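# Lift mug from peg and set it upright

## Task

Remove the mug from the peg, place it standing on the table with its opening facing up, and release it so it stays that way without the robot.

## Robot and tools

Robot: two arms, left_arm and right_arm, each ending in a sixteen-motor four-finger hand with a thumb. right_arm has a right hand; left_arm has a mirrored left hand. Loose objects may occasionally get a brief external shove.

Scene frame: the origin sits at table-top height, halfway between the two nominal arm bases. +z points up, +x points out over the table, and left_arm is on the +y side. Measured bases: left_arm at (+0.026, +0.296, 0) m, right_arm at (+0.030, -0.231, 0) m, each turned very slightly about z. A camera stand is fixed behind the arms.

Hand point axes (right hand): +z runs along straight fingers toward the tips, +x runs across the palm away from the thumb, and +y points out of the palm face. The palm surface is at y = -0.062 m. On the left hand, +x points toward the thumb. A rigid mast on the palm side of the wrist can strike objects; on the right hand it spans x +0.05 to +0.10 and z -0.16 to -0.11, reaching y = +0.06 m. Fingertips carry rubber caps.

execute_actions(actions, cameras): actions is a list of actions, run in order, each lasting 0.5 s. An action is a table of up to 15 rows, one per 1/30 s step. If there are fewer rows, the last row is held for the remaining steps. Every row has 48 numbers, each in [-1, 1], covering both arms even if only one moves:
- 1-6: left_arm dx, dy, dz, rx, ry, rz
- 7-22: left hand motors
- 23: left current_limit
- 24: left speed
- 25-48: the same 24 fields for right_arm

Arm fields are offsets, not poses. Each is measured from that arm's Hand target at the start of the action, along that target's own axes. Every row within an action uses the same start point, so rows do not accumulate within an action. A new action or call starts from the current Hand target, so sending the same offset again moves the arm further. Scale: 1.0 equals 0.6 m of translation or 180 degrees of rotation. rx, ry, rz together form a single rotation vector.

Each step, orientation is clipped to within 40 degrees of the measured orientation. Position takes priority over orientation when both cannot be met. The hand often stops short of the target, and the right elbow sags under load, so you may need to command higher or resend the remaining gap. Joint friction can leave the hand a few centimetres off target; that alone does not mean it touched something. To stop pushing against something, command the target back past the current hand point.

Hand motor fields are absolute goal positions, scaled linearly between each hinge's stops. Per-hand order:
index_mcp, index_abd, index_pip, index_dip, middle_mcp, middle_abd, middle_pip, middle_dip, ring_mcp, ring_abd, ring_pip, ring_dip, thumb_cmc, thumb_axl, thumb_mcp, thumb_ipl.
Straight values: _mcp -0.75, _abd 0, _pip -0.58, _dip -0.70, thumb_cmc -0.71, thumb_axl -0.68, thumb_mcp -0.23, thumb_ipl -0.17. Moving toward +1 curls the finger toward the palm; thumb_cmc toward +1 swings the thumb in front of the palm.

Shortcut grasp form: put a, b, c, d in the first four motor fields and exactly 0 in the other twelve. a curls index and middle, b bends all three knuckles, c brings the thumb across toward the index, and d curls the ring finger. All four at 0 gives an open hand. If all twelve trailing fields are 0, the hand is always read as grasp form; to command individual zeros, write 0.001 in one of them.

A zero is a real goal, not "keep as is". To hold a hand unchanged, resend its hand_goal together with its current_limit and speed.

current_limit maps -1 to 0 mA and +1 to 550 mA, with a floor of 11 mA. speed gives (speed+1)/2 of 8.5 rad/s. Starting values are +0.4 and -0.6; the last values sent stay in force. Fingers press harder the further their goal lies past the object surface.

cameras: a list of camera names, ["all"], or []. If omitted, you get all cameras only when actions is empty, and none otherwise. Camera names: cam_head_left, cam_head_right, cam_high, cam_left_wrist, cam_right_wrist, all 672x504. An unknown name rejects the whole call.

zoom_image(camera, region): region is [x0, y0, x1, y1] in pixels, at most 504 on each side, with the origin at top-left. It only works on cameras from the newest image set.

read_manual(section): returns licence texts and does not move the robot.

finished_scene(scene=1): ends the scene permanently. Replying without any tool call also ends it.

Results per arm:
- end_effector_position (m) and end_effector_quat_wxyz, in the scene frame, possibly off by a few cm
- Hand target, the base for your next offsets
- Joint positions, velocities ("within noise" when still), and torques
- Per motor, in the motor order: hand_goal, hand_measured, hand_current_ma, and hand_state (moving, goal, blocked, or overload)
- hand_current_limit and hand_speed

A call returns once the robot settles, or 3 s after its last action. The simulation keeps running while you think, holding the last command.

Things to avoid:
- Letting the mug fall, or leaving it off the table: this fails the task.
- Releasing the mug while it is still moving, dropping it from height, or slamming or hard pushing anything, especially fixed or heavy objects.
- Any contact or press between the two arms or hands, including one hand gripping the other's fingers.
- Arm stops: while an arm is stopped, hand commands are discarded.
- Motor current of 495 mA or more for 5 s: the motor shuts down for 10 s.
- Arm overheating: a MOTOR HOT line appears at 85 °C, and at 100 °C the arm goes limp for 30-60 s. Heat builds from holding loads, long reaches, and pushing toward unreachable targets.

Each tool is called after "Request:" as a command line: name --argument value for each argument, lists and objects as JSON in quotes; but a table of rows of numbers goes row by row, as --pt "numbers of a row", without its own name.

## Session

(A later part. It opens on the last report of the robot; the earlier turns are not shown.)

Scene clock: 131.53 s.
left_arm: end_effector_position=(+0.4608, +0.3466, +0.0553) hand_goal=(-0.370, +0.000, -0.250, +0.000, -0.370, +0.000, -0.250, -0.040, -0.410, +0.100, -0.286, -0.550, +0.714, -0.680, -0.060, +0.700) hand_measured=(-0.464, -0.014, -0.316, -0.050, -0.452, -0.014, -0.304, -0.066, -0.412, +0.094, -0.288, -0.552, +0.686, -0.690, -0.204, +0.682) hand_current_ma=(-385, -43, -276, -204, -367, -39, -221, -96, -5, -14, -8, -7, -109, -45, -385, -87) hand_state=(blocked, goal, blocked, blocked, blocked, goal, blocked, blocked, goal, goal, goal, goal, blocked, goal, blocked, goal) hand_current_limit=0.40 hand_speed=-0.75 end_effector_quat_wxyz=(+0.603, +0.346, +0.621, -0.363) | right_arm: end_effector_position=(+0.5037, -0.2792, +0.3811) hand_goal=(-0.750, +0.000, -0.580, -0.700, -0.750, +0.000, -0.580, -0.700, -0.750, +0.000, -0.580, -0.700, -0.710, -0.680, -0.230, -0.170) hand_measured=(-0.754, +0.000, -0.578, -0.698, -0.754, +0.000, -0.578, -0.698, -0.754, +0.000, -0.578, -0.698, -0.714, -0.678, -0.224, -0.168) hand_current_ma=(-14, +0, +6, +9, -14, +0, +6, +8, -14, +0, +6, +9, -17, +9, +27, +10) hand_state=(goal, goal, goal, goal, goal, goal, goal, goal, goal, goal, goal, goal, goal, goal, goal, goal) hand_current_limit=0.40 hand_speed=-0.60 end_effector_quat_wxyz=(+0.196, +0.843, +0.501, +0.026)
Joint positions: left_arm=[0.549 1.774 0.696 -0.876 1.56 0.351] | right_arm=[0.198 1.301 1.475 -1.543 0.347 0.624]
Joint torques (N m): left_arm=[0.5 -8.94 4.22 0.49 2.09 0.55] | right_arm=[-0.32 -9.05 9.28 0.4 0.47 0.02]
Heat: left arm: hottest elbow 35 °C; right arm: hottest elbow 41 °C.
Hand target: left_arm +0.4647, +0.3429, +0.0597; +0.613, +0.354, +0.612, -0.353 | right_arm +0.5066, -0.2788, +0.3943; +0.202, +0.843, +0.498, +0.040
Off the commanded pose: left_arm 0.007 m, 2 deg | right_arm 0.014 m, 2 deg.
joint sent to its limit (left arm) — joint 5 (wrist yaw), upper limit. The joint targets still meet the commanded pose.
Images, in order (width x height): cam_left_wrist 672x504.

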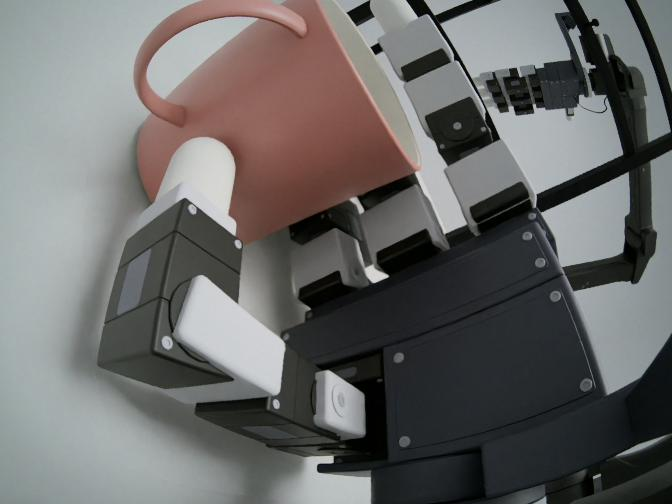

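Request:
execute_actions --actions '[[[0.005,0,0,0,0,0,-0.37,0,-0.25,0,-0.37,0,-0.25,-0.04,-0.41,0.1,-0.285,-0.55,0.714,-0.68,-0.06,0.7,0.4,-0.75,0,0,0,0,0,0,0,0,0,0,0,0,0,0,0,0,0,0,0,0,0,0,0.4,-0.6]]]' --cameras '["cam_left_wrist"]'

Request:
zoom_image --camera "cam_left_wrist" --region '[90, 80, 250, 240]'

Scene clock: 132.53 s.
left_arm: end_effector_position=(+0.4619, +0.3473, +0.0534) hand_goal=(-0.370, +0.000, -0.250, +0.000, -0.370, +0.000, -0.250, -0.040, -0.410, +0.100, -0.286, -0.550, +0.714, -0.680, -0.060, +0.700) hand_measured=(-0.464, -0.014, -0.316, -0.050, -0.452, -0.014, -0.304, -0.066, -0.412, +0.094, -0.288, -0.552, +0.686, -0.690, -0.204, +0.682) hand_current_ma=(-385, -43, -276, -204, -367, -39, -221, -96, -5, -14, -8, -7, -109, -45, -385, -87) hand_state=(blocked, goal, blocked, blocked, blocked, goal, blocked, blocked, goal, goal, goal, goal, blocked, goal, blocked, goal) hand_current_limit=0.40 hand_speed=-0.75 end_effector_quat_wxyz=(+0.604, +0.347, +0.620, -0.361) | right_arm: end_effector_position=(+0.5037, -0.2792, +0.3811) hand_goal=(-0.750, +0.000, -0.580, -0.700, -0.750, +0.000, -0.580, -0.700, -0.750, +0.000, -0.580, -0.700, -0.710, -0.680, -0.230, -0.170) hand_measured=(-0.754, +0.000, -0.578, -0.698, -0.754, +0.000, -0.578, -0.698, -0.754, +0.000, -0.578, -0.698, -0.714, -0.678, -0.224, -0.168) hand_current_ma=(-14, +0, +6, +9, -14, +0, +6, +8, -14, +0, +6, +9, -17, +9, +27, +10) hand_state=(goal, goal, goal, goal, goal, goal, goal, goal, goal, goal, goal, goal, goal, goal, goal, goal) hand_current_limit=0.40 hand_speed=-0.60 end_effector_quat_wxyz=(+0.196, +0.843, +0.501, +0.026)
Joint positions: left_arm=[0.549 1.78 0.696 -0.855 1.56 0.341] | right_arm=[0.198 1.301 1.475 -1.543 0.347 0.624]
Joint torques (N m): left_arm=[0.26 -8.94 3.95 0.69 2.12 0.54] | right_arm=[-0.38 -9.05 9.29 0.38 0.47 0]
Heat: left arm: hottest elbow 35 °C; right arm: hottest elbow 41 °C.
Hand target: left_arm +0.4647, +0.3429, +0.0566; +0.613, +0.354, +0.612, -0.353 | right_arm +0.5066, -0.2788, +0.3943; +0.202, +0.843, +0.498, +0.040
Off the commanded pose: left_arm 0.006 m, 2 deg | right_arm 0.014 m, 2 deg.
joint sent to its limit (left arm) — joint 5 (wrist yaw), upper limit. The joint targets still meet the commanded pose.
Images, in order (width x height): cam_left_wrist 672x504.

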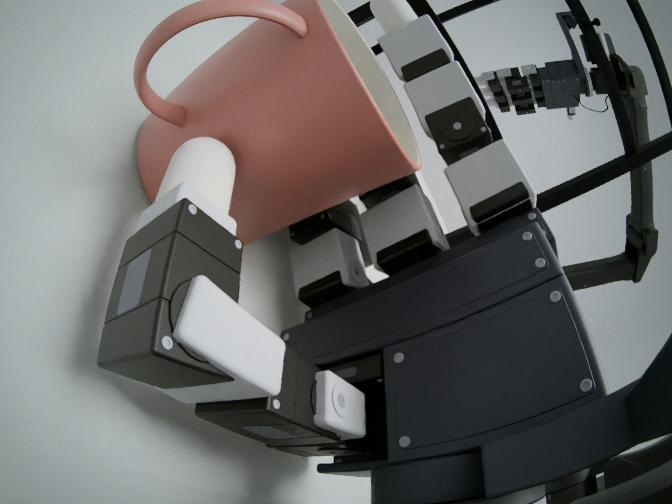

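Scaled by 3.150 from the camera's 672x504 image, which has a finer 960x720 frame.

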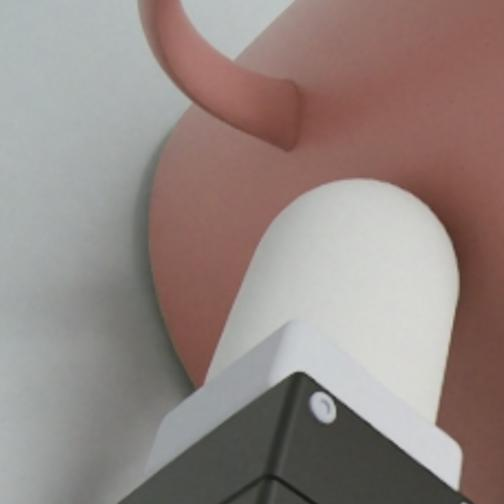

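Request:
execute_actions --actions '[[[0.005,0,0,0,0,0,-0.37,0,-0.25,0,-0.37,0,-0.25,-0.04,-0.41,0.1,-0.285,-0.55,0.714,-0.68,-0.06,0.7,0.4,-0.75,0,0,0,0,0,0,0,0,0,0,0,0,0,0,0,0,0,0,0,0,0,0,0.4,-0.6]]]' --cameras '["cam_left_wrist"]'

Request:
zoom_image --camera "cam_left_wrist" --region '[90, 80, 250, 240]'

Scene clock: 133.53 s.
left_arm: end_effector_position=(+0.4627, +0.3476, +0.0534) hand_goal=(-0.370, +0.000, -0.250, +0.000, -0.370, +0.000, -0.250, -0.040, -0.410, +0.100, -0.286, -0.550, +0.714, -0.680, -0.060, +0.700) hand_measured=(-0.464, -0.014, -0.316, -0.048, -0.450, -0.014, -0.304, -0.066, -0.412, +0.094, -0.288, -0.552, +0.686, -0.690, -0.204, +0.682) hand_current_ma=(-385, -43, -276, -194, -366, -39, -221, -96, -5, -14, -8, -7, -109, -45, -385, -87) hand_state=(blocked, goal, blocked, blocked, blocked, goal, blocked, blocked, goal, goal, goal, goal, blocked, goal, blocked, goal) hand_current_limit=0.40 hand_speed=-0.75 end_effector_quat_wxyz=(+0.607, +0.351, +0.617, -0.358) | right_arm: end_effector_position=(+0.5037, -0.2792, +0.3811) hand_goal=(-0.750, +0.000, -0.580, -0.700, -0.750, +0.000, -0.580, -0.700, -0.750, +0.000, -0.580, -0.700, -0.710, -0.680, -0.230, -0.170) hand_measured=(-0.754, +0.000, -0.578, -0.698, -0.754, +0.000, -0.578, -0.698, -0.754, +0.000, -0.578, -0.698, -0.714, -0.678, -0.224, -0.168) hand_current_ma=(-14, +0, +6, +9, -14, +0, +6, +8, -14, +0, +6, +9, -17, +9, +27, +10) hand_state=(goal, goal, goal, goal, goal, goal, goal, goal, goal, goal, goal, goal, goal, goal, goal, goal) hand_current_limit=0.40 hand_speed=-0.60 end_effector_quat_wxyz=(+0.196, +0.843, +0.501, +0.026)
Joint positions: left_arm=[0.548 1.782 0.694 -0.837 1.562 0.338] | right_arm=[0.198 1.301 1.475 -1.543 0.347 0.624]
Joint torques (N m): left_arm=[0.26 -9.05 3.92 0.61 2.07 0.49] | right_arm=[-0.21 -8.76 9.2 0.27 0.48 0]
Heat: left arm: hottest elbow 35 °C; right arm: hottest elbow 41 °C.
Hand target: left_arm +0.4646, +0.3428, +0.0537; +0.613, +0.354, +0.612, -0.353 | right_arm +0.5066, -0.2788, +0.3943; +0.202, +0.843, +0.498, +0.040
Off the commanded pose: left_arm 0.005 m, 1 deg | right_arm 0.014 m, 2 deg.
joint sent to its limit (left arm) — joint 5 (wrist yaw), upper limit. The joint targets still meet the commanded pose.
Images, in order (width x height): cam_left_wrist 672x504.

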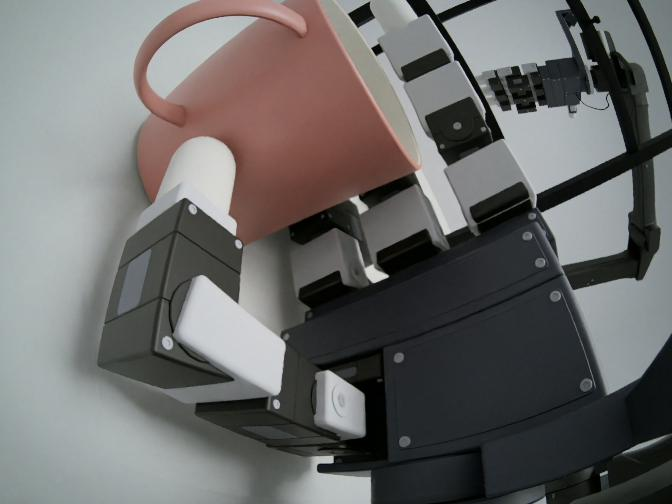

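Scaled by 3.150 from the camera's 672x504 image, which has a finer 960x720 frame.

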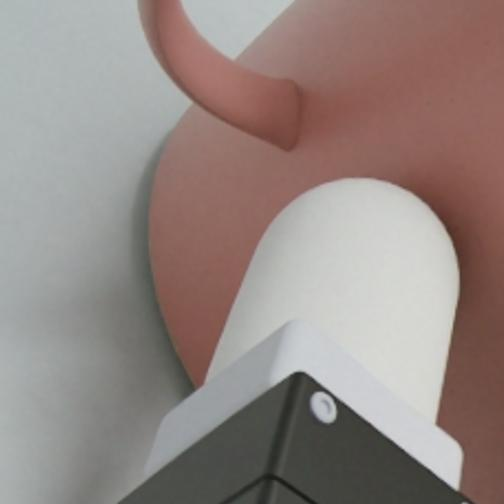

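Request:
execute_actions --actions '[[[0.0035,0,0,0,0,0,-0.37,0,-0.25,0,-0.37,0,-0.25,-0.04,-0.41,0.1,-0.285,-0.55,0.714,-0.68,-0.06,0.7,0.4,-0.75,0,0,0,0,0,0,0,0,0,0,0,0,0,0,0,0,0,0,0,0,0,0,0.4,-0.6]]]' --cameras '["cam_left_wrist","cam_head_left","cam_high"]'

Request:
zoom_image --camera "cam_left_wrist" --region '[90, 80, 250, 240]'

Request:
zoom_image --camera "cam_high" --region '[220, 40, 320, 120]'

Scene clock: 134.60 s.
left_arm: end_effector_position=(+0.4628, +0.3475, +0.0530) hand_goal=(-0.370, +0.000, -0.250, +0.000, -0.370, +0.000, -0.250, -0.040, -0.410, +0.100, -0.286, -0.550, +0.714, -0.680, -0.060, +0.700) hand_measured=(-0.464, -0.014, -0.316, -0.044, -0.450, -0.014, -0.304, -0.066, -0.412, +0.094, -0.288, -0.552, +0.686, -0.688, -0.204, +0.682) hand_current_ma=(-385, -43, -276, -171, -364, -39, -221, -96, -5, -14, -8, -7, -105, -36, -385, -87) hand_state=(blocked, goal, blocked, blocked, blocked, goal, blocked, blocked, goal, goal, goal, goal, blocked, goal, blocked, goal) hand_current_limit=0.40 hand_speed=-0.75 end_effector_quat_wxyz=(+0.608, +0.351, +0.616, -0.357) | right_arm: end_effector_position=(+0.5037, -0.2792, +0.3811) hand_goal=(-0.750, +0.000, -0.580, -0.700, -0.750, +0.000, -0.580, -0.700, -0.750, +0.000, -0.580, -0.700, -0.710, -0.680, -0.230, -0.170) hand_measured=(-0.754, +0.000, -0.578, -0.698, -0.754, +0.000, -0.578, -0.698, -0.754, +0.000, -0.578, -0.698, -0.714, -0.678, -0.224, -0.168) hand_current_ma=(-14, +0, +6, +9, -14, +0, +6, +8, -14, +0, +6, +9, -17, +9, +27, +10) hand_state=(goal, goal, goal, goal, goal, goal, goal, goal, goal, goal, goal, goal, goal, goal, goal, goal) hand_current_limit=0.40 hand_speed=-0.60 end_effector_quat_wxyz=(+0.196, +0.843, +0.501, +0.026)
Joint positions: left_arm=[0.548 1.784 0.693 -0.829 1.564 0.338] | right_arm=[0.198 1.301 1.475 -1.543 0.347 0.624]
Joint torques (N m): left_arm=[0.73 -8.82 3.96 0.73 1.99 0.47] | right_arm=[0.26 -7.94 9.33 0.47 0.43 0]
Heat: left arm: hottest elbow 35 °C; right arm: hottest elbow 41 °C.
Hand target: left_arm +0.4646, +0.3427, +0.0515; +0.613, +0.353, +0.612, -0.354 | right_arm +0.5066, -0.2788, +0.3943; +0.202, +0.843, +0.498, +0.040
Off the commanded pose: left_arm 0.005 m, 1 deg | right_arm 0.014 m, 2 deg.
joint sent to its limit (left arm) — joint 5 (wrist yaw), upper limit. The joint targets still meet the commanded pose.
Images, in order (width x height): cam_head_left 672x504, cam_high 672x504, cam_left_wrist 672x504.

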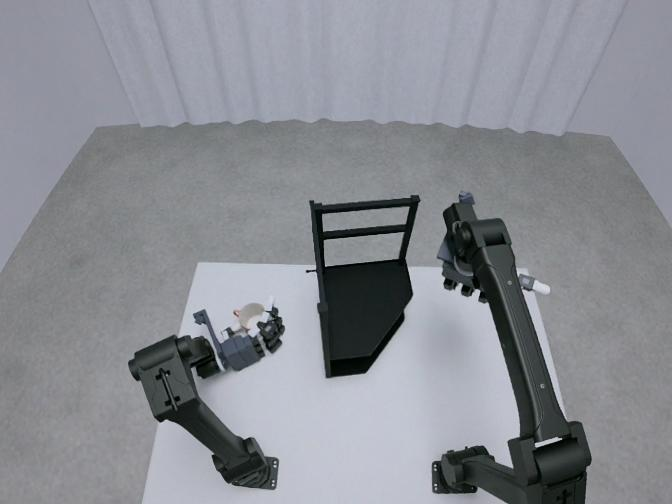

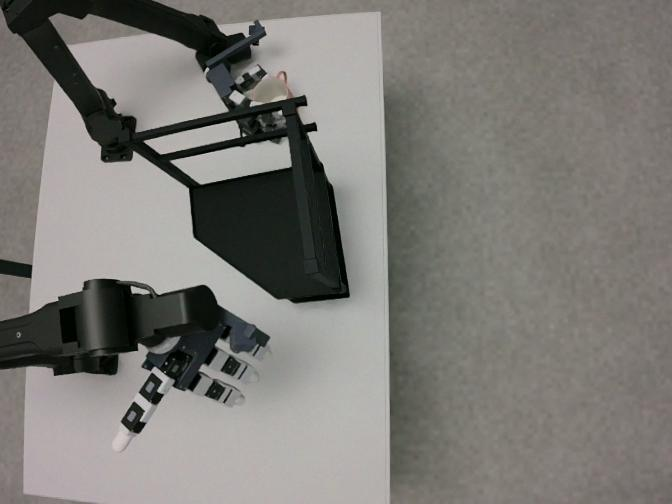

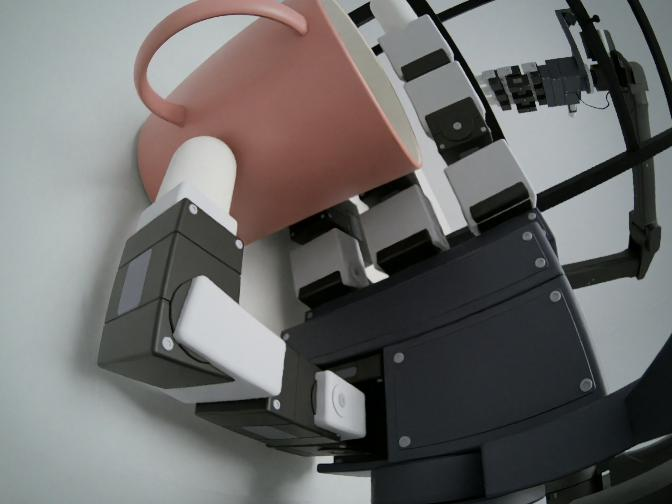

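Scaled by 3.150 from the camera's 672x504 image, which has a finer 960x720 frame.

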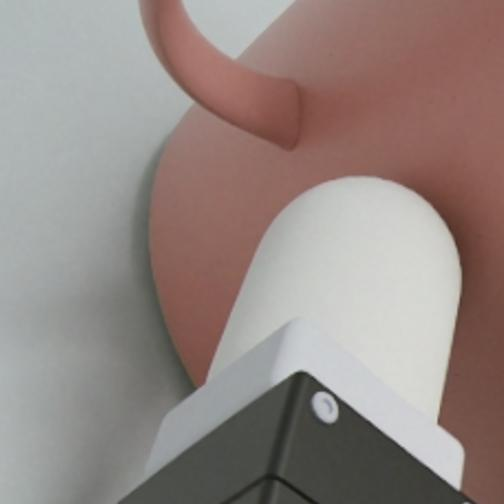

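Scaled by 5.040.

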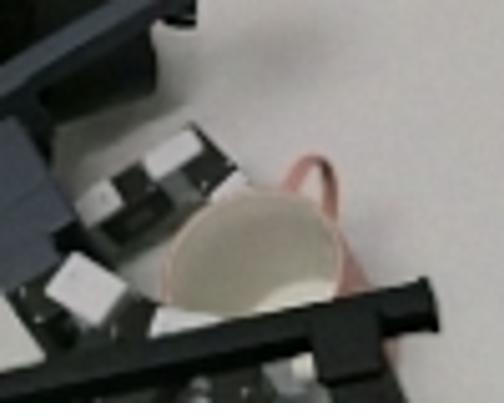

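Request:
execute_actions --actions '[[[-0.0065,0,0,0,0,0,-0.464,0,-0.316,-0.05,-0.45,0,-0.304,-0.066,-0.42,0.1,-0.29,-0.55,0.69,-0.68,-0.204,0.682,0.4,-0.85,0,0,0,0,0,0,0,0,0,0,0,0,0,0,0,0,0,0,0,0,0,0,0.4,-0.6]]]' --cameras '["cam_left_wrist"]'

Scene clock: 137.53 s.
left_arm: end_effector_position=(+0.4629, +0.3474, +0.0534) hand_goal=(-0.464, +0.000, -0.316, -0.050, -0.450, +0.000, -0.304, -0.066, -0.420, +0.100, -0.290, -0.550, +0.690, -0.680, -0.204, +0.682) hand_measured=(-0.466, -0.012, -0.318, -0.052, -0.458, -0.012, -0.314, -0.074, -0.418, +0.094, -0.288, -0.552, +0.674, -0.688, -0.212, +0.676) hand_current_ma=(-7, -32, -8, -7, -31, -38, -30, -27, +8, -14, +3, -7, -55, -28, -34, -29) hand_state=(goal, goal, goal, goal, goal, goal, goal, goal, goal, goal, goal, goal, goal, goal, goal, goal) hand_current_limit=0.40 hand_speed=-0.85 end_effector_quat_wxyz=(+0.609, +0.350, +0.616, -0.357) | right_arm: end_effector_position=(+0.5037, -0.2792, +0.3811) hand_goal=(-0.750, +0.000, -0.580, -0.700, -0.750, +0.000, -0.580, -0.700, -0.750, +0.000, -0.580, -0.700, -0.710, -0.680, -0.230, -0.170) hand_measured=(-0.754, +0.000, -0.578, -0.698, -0.754, +0.000, -0.578, -0.698, -0.754, +0.000, -0.578, -0.698, -0.714, -0.678, -0.224, -0.168) hand_current_ma=(-14, +0, +6, +9, -14, +0, +6, +8, -14, +0, +6, +9, -17, +9, +27, +10) hand_state=(goal, goal, goal, goal, goal, goal, goal, goal, goal, goal, goal, goal, goal, goal, goal, goal) hand_current_limit=0.40 hand_speed=-0.60 end_effector_quat_wxyz=(+0.196, +0.843, +0.501, +0.026)
Joint positions: left_arm=[0.548 1.784 0.693 -0.829 1.567 0.336] | right_arm=[0.198 1.301 1.475 -1.543 0.347 0.624]
Joint torques (N m): left_arm=[0.44 -9.23 3.97 0.46 1.84 0.43] | right_arm=[-0.91 -9.11 9.24 0.21 0.51 0.01]
Heat: left arm: hottest elbow 34 °C; right arm: hottest elbow 41 °C.
Hand target: left_arm +0.4646, +0.3427, +0.0554; +0.613, +0.353, +0.612, -0.354 | right_arm +0.5066, -0.2788, +0.3943; +0.202, +0.843, +0.498, +0.040
Off the commanded pose: left_arm 0.005 m, 1 deg | right_arm 0.014 m, 2 deg.
joint sent to its limit (left arm) — joint 5 (wrist yaw), upper limit. The joint targets still meet the commanded pose.
Images, in order (width x height): cam_left_wrist 672x504.

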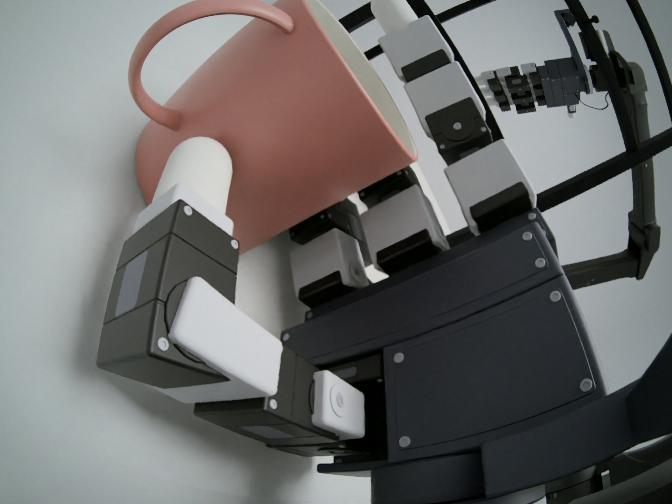

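Request:
execute_actions --actions '[[[0,0,0,0,0,0,-0.48,0,-0.33,-0.12,-0.47,0,-0.325,-0.14,-0.42,0.1,-0.3,-0.57,0.68,-0.68,-0.26,0.66,0.4,-0.9,0,0,0,0,0,0,0,0,0,0,0,0,0,0,0,0,0,0,0,0,0,0,0.4,-0.6]]]' --cameras '["cam_left_wrist"]'

Scene clock: 138.87 s.
left_arm: end_effector_position=(+0.4632, +0.3475, +0.0542) hand_goal=(-0.480, +0.000, -0.330, -0.120, -0.470, +0.000, -0.326, -0.140, -0.420, +0.100, -0.300, -0.570, +0.680, -0.680, -0.260, +0.660) hand_measured=(-0.478, -0.010, -0.328, -0.118, -0.466, -0.012, -0.324, -0.136, -0.418, +0.094, -0.296, -0.568, +0.672, -0.684, -0.258, +0.662) hand_current_ma=(+8, -31, +8, +7, +10, -32, +8, +9, +8, -14, +9, +7, -28, -14, +9, +9) hand_state=(goal, goal, goal, goal, goal, goal, goal, goal, goal, goal, goal, goal, goal, goal, goal, goal) hand_current_limit=0.40 hand_speed=-0.90 end_effector_quat_wxyz=(+0.610, +0.349, +0.615, -0.358) | right_arm: end_effector_position=(+0.5037, -0.2792, +0.3811) hand_goal=(-0.750, +0.000, -0.580, -0.700, -0.750, +0.000, -0.580, -0.700, -0.750, +0.000, -0.580, -0.700, -0.710, -0.680, -0.230, -0.170) hand_measured=(-0.754, +0.000, -0.578, -0.698, -0.754, +0.000, -0.578, -0.698, -0.754, +0.000, -0.578, -0.698, -0.714, -0.678, -0.224, -0.168) hand_current_ma=(-14, +0, +6, +9, -14, +0, +6, +8, -14, +0, +6, +9, -17, +9, +27, +10) hand_state=(goal, goal, goal, goal, goal, goal, goal, goal, goal, goal, goal, goal, goal, goal, goal, goal) hand_current_limit=0.40 hand_speed=-0.60 end_effector_quat_wxyz=(+0.196, +0.843, +0.501, +0.026)
Joint positions: left_arm=[0.548 1.784 0.693 -0.829 1.572 0.336] | right_arm=[0.198 1.301 1.475 -1.543 0.347 0.624]
Joint torques (N m): left_arm=[0.5 -9.29 3.96 0.24 1.63 0.44] | right_arm=[-0.09 -8.76 9.31 0.36 0.53 0.01]
Heat: left arm: hottest elbow 34 °C; right arm: hottest elbow 41 °C.
Hand target: left_arm +0.4646, +0.3427, +0.0554; +0.613, +0.353, +0.612, -0.354 | right_arm +0.5066, -0.2788, +0.3943; +0.202, +0.843, +0.498, +0.040
Off the commanded pose: left_arm 0.005 m, 1 deg | right_arm 0.014 m, 2 deg.
joint sent to its limit (left arm) — joint 5 (wrist yaw), upper limit. The joint targets still meet the commanded pose.
Images, in order (width x height): cam_left_wrist 672x504.

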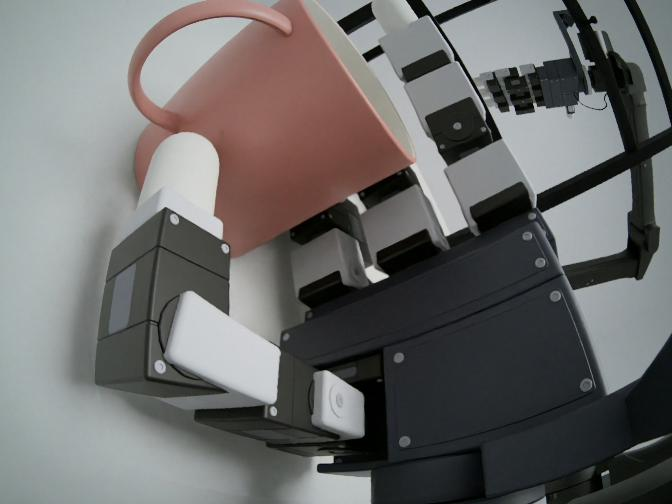

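Request:
execute_actions --actions '[[[0,0,0,0,0,0,-0.5,0,-0.36,-0.24,-0.5,0,-0.36,-0.26,-0.48,0.05,-0.36,-0.6,0.67,-0.68,-0.36,0.62,0.4,-0.85,0,0,0,0,0,0,0,0,0,0,0,0,0,0,0,0,0,0,0,0,0,0,0.4,-0.6]],[[0,0,0,0,0,0,-0.52,0,-0.38,-0.3,-0.52,0,-0.38,-0.32,-0.52,0,-0.4,-0.6,0.67,-0.68,-0.42,0.6,0.4,-0.85,0,0,0,0,0,0,0,0,0,0,0,0,0,0,0,0,0,0,0,0,0,0,0.4,-0.6]]]' --cameras '["all"]'

Scene clock: 140.37 s.
left_arm: end_effector_position=(+0.4632, +0.3475, +0.0542) hand_goal=(-0.520, +0.000, -0.380, -0.300, -0.520, +0.000, -0.380, -0.320, -0.520, +0.000, -0.400, -0.600, +0.670, -0.680, -0.420, +0.600) hand_measured=(-0.518, -0.010, -0.378, -0.298, -0.516, -0.012, -0.376, -0.316, -0.516, -0.002, -0.396, -0.598, +0.664, -0.682, -0.418, +0.602) hand_current_ma=(+8, -31, +8, +7, +10, -32, +9, +9, +10, -3, +9, +7, -21, -7, +8, +9) hand_state=(goal, goal, goal, goal, goal, goal, goal, goal, goal, goal, goal, goal, goal, goal, goal, goal) hand_current_limit=0.40 hand_speed=-0.85 end_effector_quat_wxyz=(+0.610, +0.349, +0.615, -0.358) | right_arm: end_effector_position=(+0.5037, -0.2792, +0.3811) hand_goal=(-0.750, +0.000, -0.580, -0.700, -0.750, +0.000, -0.580, -0.700, -0.750, +0.000, -0.580, -0.700, -0.710, -0.680, -0.230, -0.170) hand_measured=(-0.754, +0.000, -0.578, -0.698, -0.754, +0.000, -0.578, -0.698, -0.754, +0.000, -0.578, -0.698, -0.714, -0.678, -0.224, -0.168) hand_current_ma=(-14, +0, +6, +9, -14, +0, +6, +8, -14, +0, +6, +9, -17, +9, +27, +10) hand_state=(goal, goal, goal, goal, goal, goal, goal, goal, goal, goal, goal, goal, goal, goal, goal, goal) hand_current_limit=0.40 hand_speed=-0.60 end_effector_quat_wxyz=(+0.196, +0.843, +0.501, +0.026)
Joint positions: left_arm=[0.548 1.784 0.693 -0.829 1.572 0.336] | right_arm=[0.198 1.301 1.475 -1.543 0.347 0.624]
Joint torques (N m): left_arm=[0.44 -9.29 3.9 0.36 1.6 0.39] | right_arm=[-0.56 -8.53 9.21 0.39 0.5 0.03]
Heat: left arm: hottest elbow 34 °C; right arm: hottest elbow 41 °C.
Hand target: left_arm +0.4646, +0.3427, +0.0553; +0.613, +0.354, +0.612, -0.354 | right_arm +0.5066, -0.2788, +0.3943; +0.202, +0.843, +0.498, +0.040
Off the commanded pose: left_arm 0.005 m, 1 deg | right_arm 0.014 m, 2 deg.
joint sent to its limit (left arm) — joint 5 (wrist yaw), upper limit. The joint targets still meet the commanded pose.

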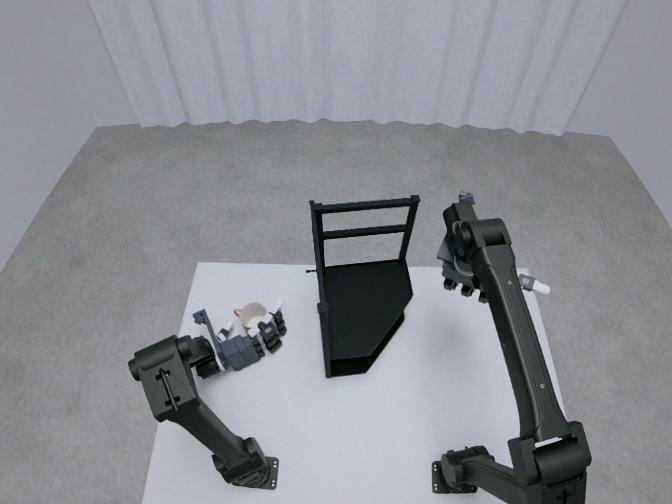

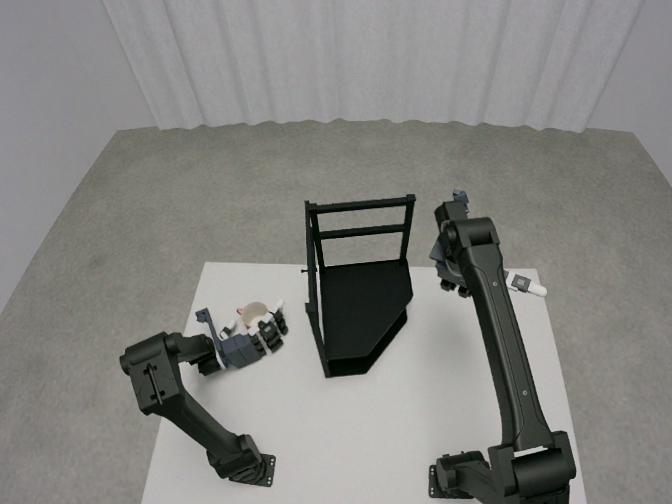

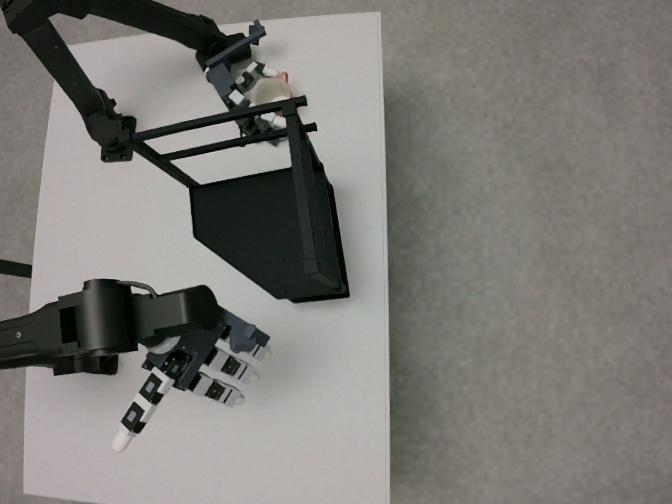

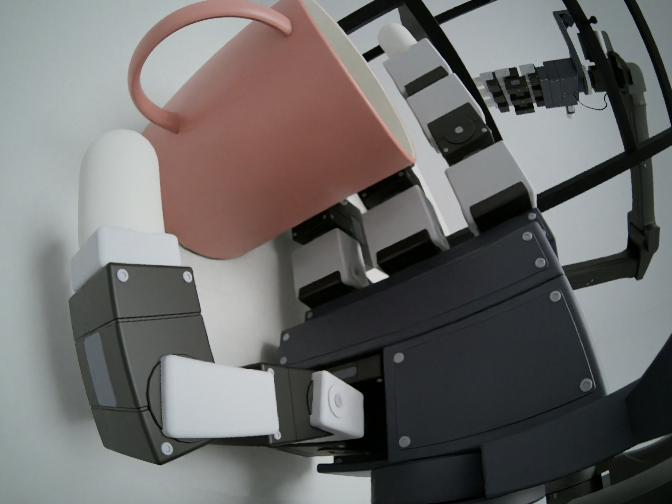

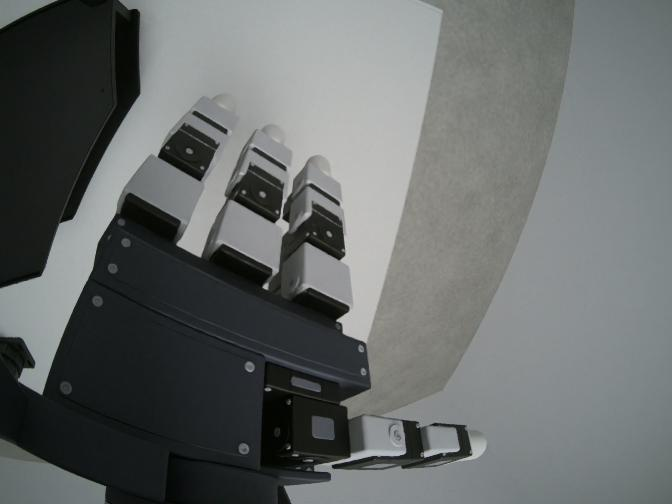

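Request:
execute_actions --actions '[[[-0.003,-0.03,0,0,0,0,-0.52,0,-0.38,-0.3,-0.52,0,-0.38,-0.32,-0.52,0,-0.4,-0.6,0.67,-0.68,-0.42,0.6,0.4,-0.85,0,0,0,0,0,0,0,0,0,0,0,0,0,0,0,0,0,0,0,0,0,0,0.4,-0.6]],[[-0.005,-0.03,0,0,0,0,-0.52,0,-0.38,-0.3,-0.52,0,-0.38,-0.32,-0.52,0,-0.4,-0.6,0.67,-0.68,-0.42,0.6,0.4,-0.85,0,0,0,0,0,0,0,0,0,0,0,0,0,0,0,0,0,0,0,0,0,0,0.4,-0.6]]]' --cameras '["cam_left_wrist"]'

Scene clock: 144.33 s.
left_arm: end_effector_position=(+0.4334, +0.3303, +0.0576) hand_goal=(-0.520, +0.000, -0.380, -0.300, -0.520, +0.000, -0.380, -0.320, -0.520, +0.000, -0.400, -0.600, +0.670, -0.680, -0.420, +0.600) hand_measured=(-0.518, -0.010, -0.378, -0.298, -0.518, -0.012, -0.376, -0.316, -0.518, -0.002, -0.398, -0.598, +0.664, -0.682, -0.418, +0.602) hand_current_ma=(+6, -31, +8, +7, +8, -32, +9, +9, +8, -3, +8, +7, -22, -7, +8, +9) hand_state=(goal, goal, goal, goal, goal, goal, goal, goal, goal, goal, goal, goal, goal, goal, goal, goal) hand_current_limit=0.40 hand_speed=-0.85 end_effector_quat_wxyz=(+0.610, +0.348, +0.615, -0.358) | right_arm: end_effector_position=(+0.5037, -0.2792, +0.3811) hand_goal=(-0.750, +0.000, -0.580, -0.700, -0.750, +0.000, -0.580, -0.700, -0.750, +0.000, -0.580, -0.700, -0.710, -0.680, -0.230, -0.170) hand_measured=(-0.754, +0.000, -0.578, -0.698, -0.754, +0.000, -0.578, -0.698, -0.754, +0.000, -0.578, -0.698, -0.714, -0.678, -0.224, -0.168) hand_current_ma=(-14, +0, +6, +9, -14, +0, +6, +8, -14, +0, +6, +9, -17, +9, +27, +10) hand_state=(goal, goal, goal, goal, goal, goal, goal, goal, goal, goal, goal, goal, goal, goal, goal, goal) hand_current_limit=0.40 hand_speed=-0.60 end_effector_quat_wxyz=(+0.196, +0.843, +0.501, +0.026)
Joint positions: left_arm=[0.548 1.725 0.601 -0.829 1.573 0.365] | right_arm=[0.198 1.301 1.475 -1.543 0.347 0.624]
Joint torques (N m): left_arm=[0.44 -8.88 3.34 0.23 1.56 0.43] | right_arm=[0.15 -8.29 9.47 0.21 0.51 0.02]
Heat: left arm: hottest elbow 34 °C; right arm: hottest elbow 41 °C.
Hand target: left_arm +0.4334, +0.3248, +0.0602; +0.613, +0.353, +0.612, -0.353 | right_arm +0.5066, -0.2788, +0.3943; +0.202, +0.843, +0.498, +0.040
Off the commanded pose: left_arm 0.006 m, 1 deg | right_arm 0.014 m, 2 deg.
joint sent to its limit (left arm) — joint 5 (wrist yaw), upper limit. The joint targets still meet the commanded pose.
Images, in order (width x height): cam_left_wrist 672x504.

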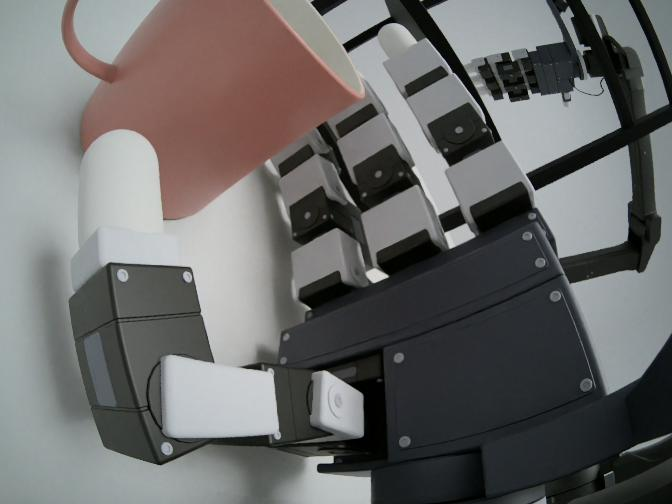

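Request:
execute_actions --actions '[[[-0.01,-0.05,0,0,0,0,-0.52,0,-0.38,-0.3,-0.52,0,-0.38,-0.32,-0.52,0,-0.4,-0.6,0.67,-0.68,-0.42,0.6,0.4,-0.85,0,0,0,0,0,0,0,0,0,0,0,0,0,0,0,0,0,0,0,0,0,0,0.4,-0.6]],[[-0.01,-0.06,0,0,0,0,-0.52,0,-0.38,-0.3,-0.52,0,-0.38,-0.32,-0.52,0,-0.4,-0.6,0.67,-0.68,-0.42,0.6,0.4,-0.85,0,0,0,0,0,0,0,0,0,0,0,0,0,0,0,0,0,0,0,0,0,0,0.4,-0.6]]]' --cameras '["cam_left_wrist","cam_head_left","cam_high"]'

Scene clock: 145.77 s.
left_arm: end_effector_position=(+0.3774, +0.2968, +0.0707) hand_goal=(-0.520, +0.000, -0.380, -0.300, -0.520, +0.000, -0.380, -0.320, -0.520, +0.000, -0.400, -0.600, +0.670, -0.680, -0.420, +0.600) hand_measured=(-0.518, -0.010, -0.378, -0.298, -0.518, -0.010, -0.378, -0.318, -0.518, -0.002, -0.398, -0.598, +0.664, -0.682, -0.418, +0.602) hand_current_ma=(+4, -31, +7, +7, +6, -31, +8, +9, +6, -4, +8, +7, -23, -7, +8, +8) hand_state=(goal, goal, goal, goal, goal, goal, goal, goal, goal, goal, goal, goal, goal, goal, goal, goal) hand_current_limit=0.40 hand_speed=-0.85 end_effector_quat_wxyz=(+0.612, +0.352, +0.612, -0.356) | right_arm: end_effector_position=(+0.5037, -0.2792, +0.3811) hand_goal=(-0.750, +0.000, -0.580, -0.700, -0.750, +0.000, -0.580, -0.700, -0.750, +0.000, -0.580, -0.700, -0.710, -0.680, -0.230, -0.170) hand_measured=(-0.754, +0.000, -0.578, -0.698, -0.754, +0.000, -0.578, -0.698, -0.754, +0.000, -0.578, -0.698, -0.714, -0.678, -0.224, -0.168) hand_current_ma=(-14, +0, +6, +9, -14, +0, +6, +8, -14, +0, +6, +9, -17, +9, +27, +10) hand_state=(goal, goal, goal, goal, goal, goal, goal, goal, goal, goal, goal, goal, goal, goal, goal, goal) hand_current_limit=0.40 hand_speed=-0.60 end_effector_quat_wxyz=(+0.196, +0.843, +0.501, +0.026)
Joint positions: left_arm=[0.544 1.573 0.429 -0.829 1.573 0.397] | right_arm=[0.198 1.301 1.475 -1.543 0.347 0.624]
Joint torques (N m): left_arm=[0.67 -6.24 3.23 -0.09 1.53 0.41] | right_arm=[-0.32 -9.23 9.46 0.27 0.48 0.04]
Heat: left arm: hottest elbow 34 °C; right arm: hottest elbow 41 °C.
Hand target: left_arm +0.3763, +0.2919, +0.0722; +0.613, +0.353, +0.612, -0.353 | right_arm +0.5066, -0.2788, +0.3943; +0.202, +0.843, +0.498, +0.040
Off the commanded pose: left_arm 0.005 m, 0 deg | right_arm 0.014 m, 2 deg.
joint sent to its limit (left arm) — joint 5 (wrist yaw), upper limit. The joint targets still meet the commanded pose.
Images, in order (width x height): cam_head_left 672x504, cam_high 672x504, cam_left_wrist 672x504.

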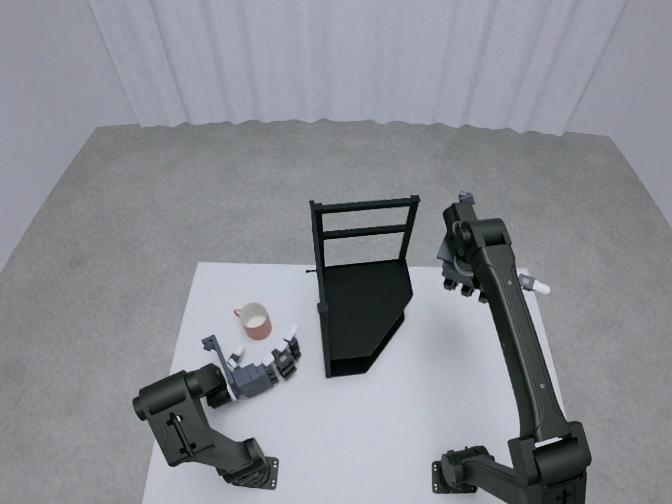

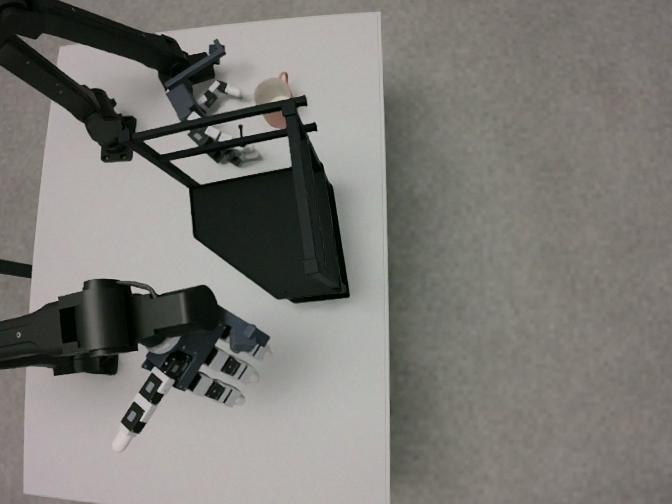

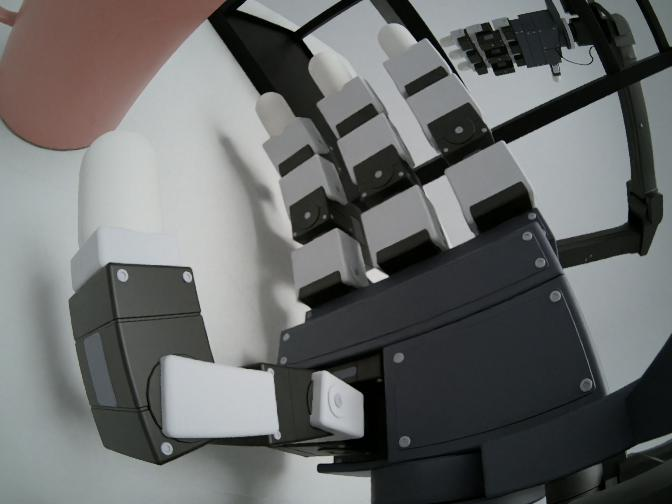

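Request:
zoom_image --camera "cam_head_left" --region '[200, 280, 310, 390]'

Request:
zoom_image --camera "cam_high" --region '[220, 50, 310, 140]'

Scaled by 4.582.

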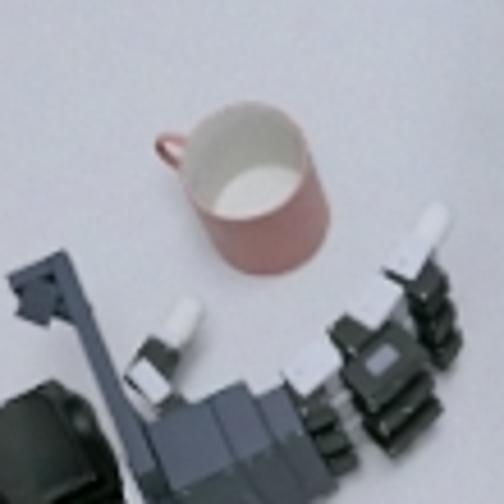

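Scaled by 5.600.

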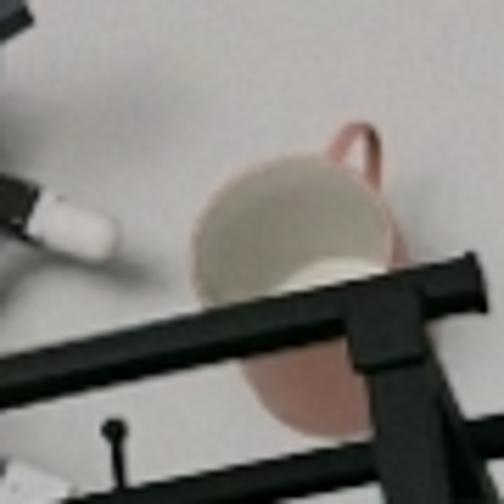

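The mug is standing upright on the table with its open end up. The hand has let go and is clear of it.

Request:
finished_scene --scene 1

The scene is finished: the task was done.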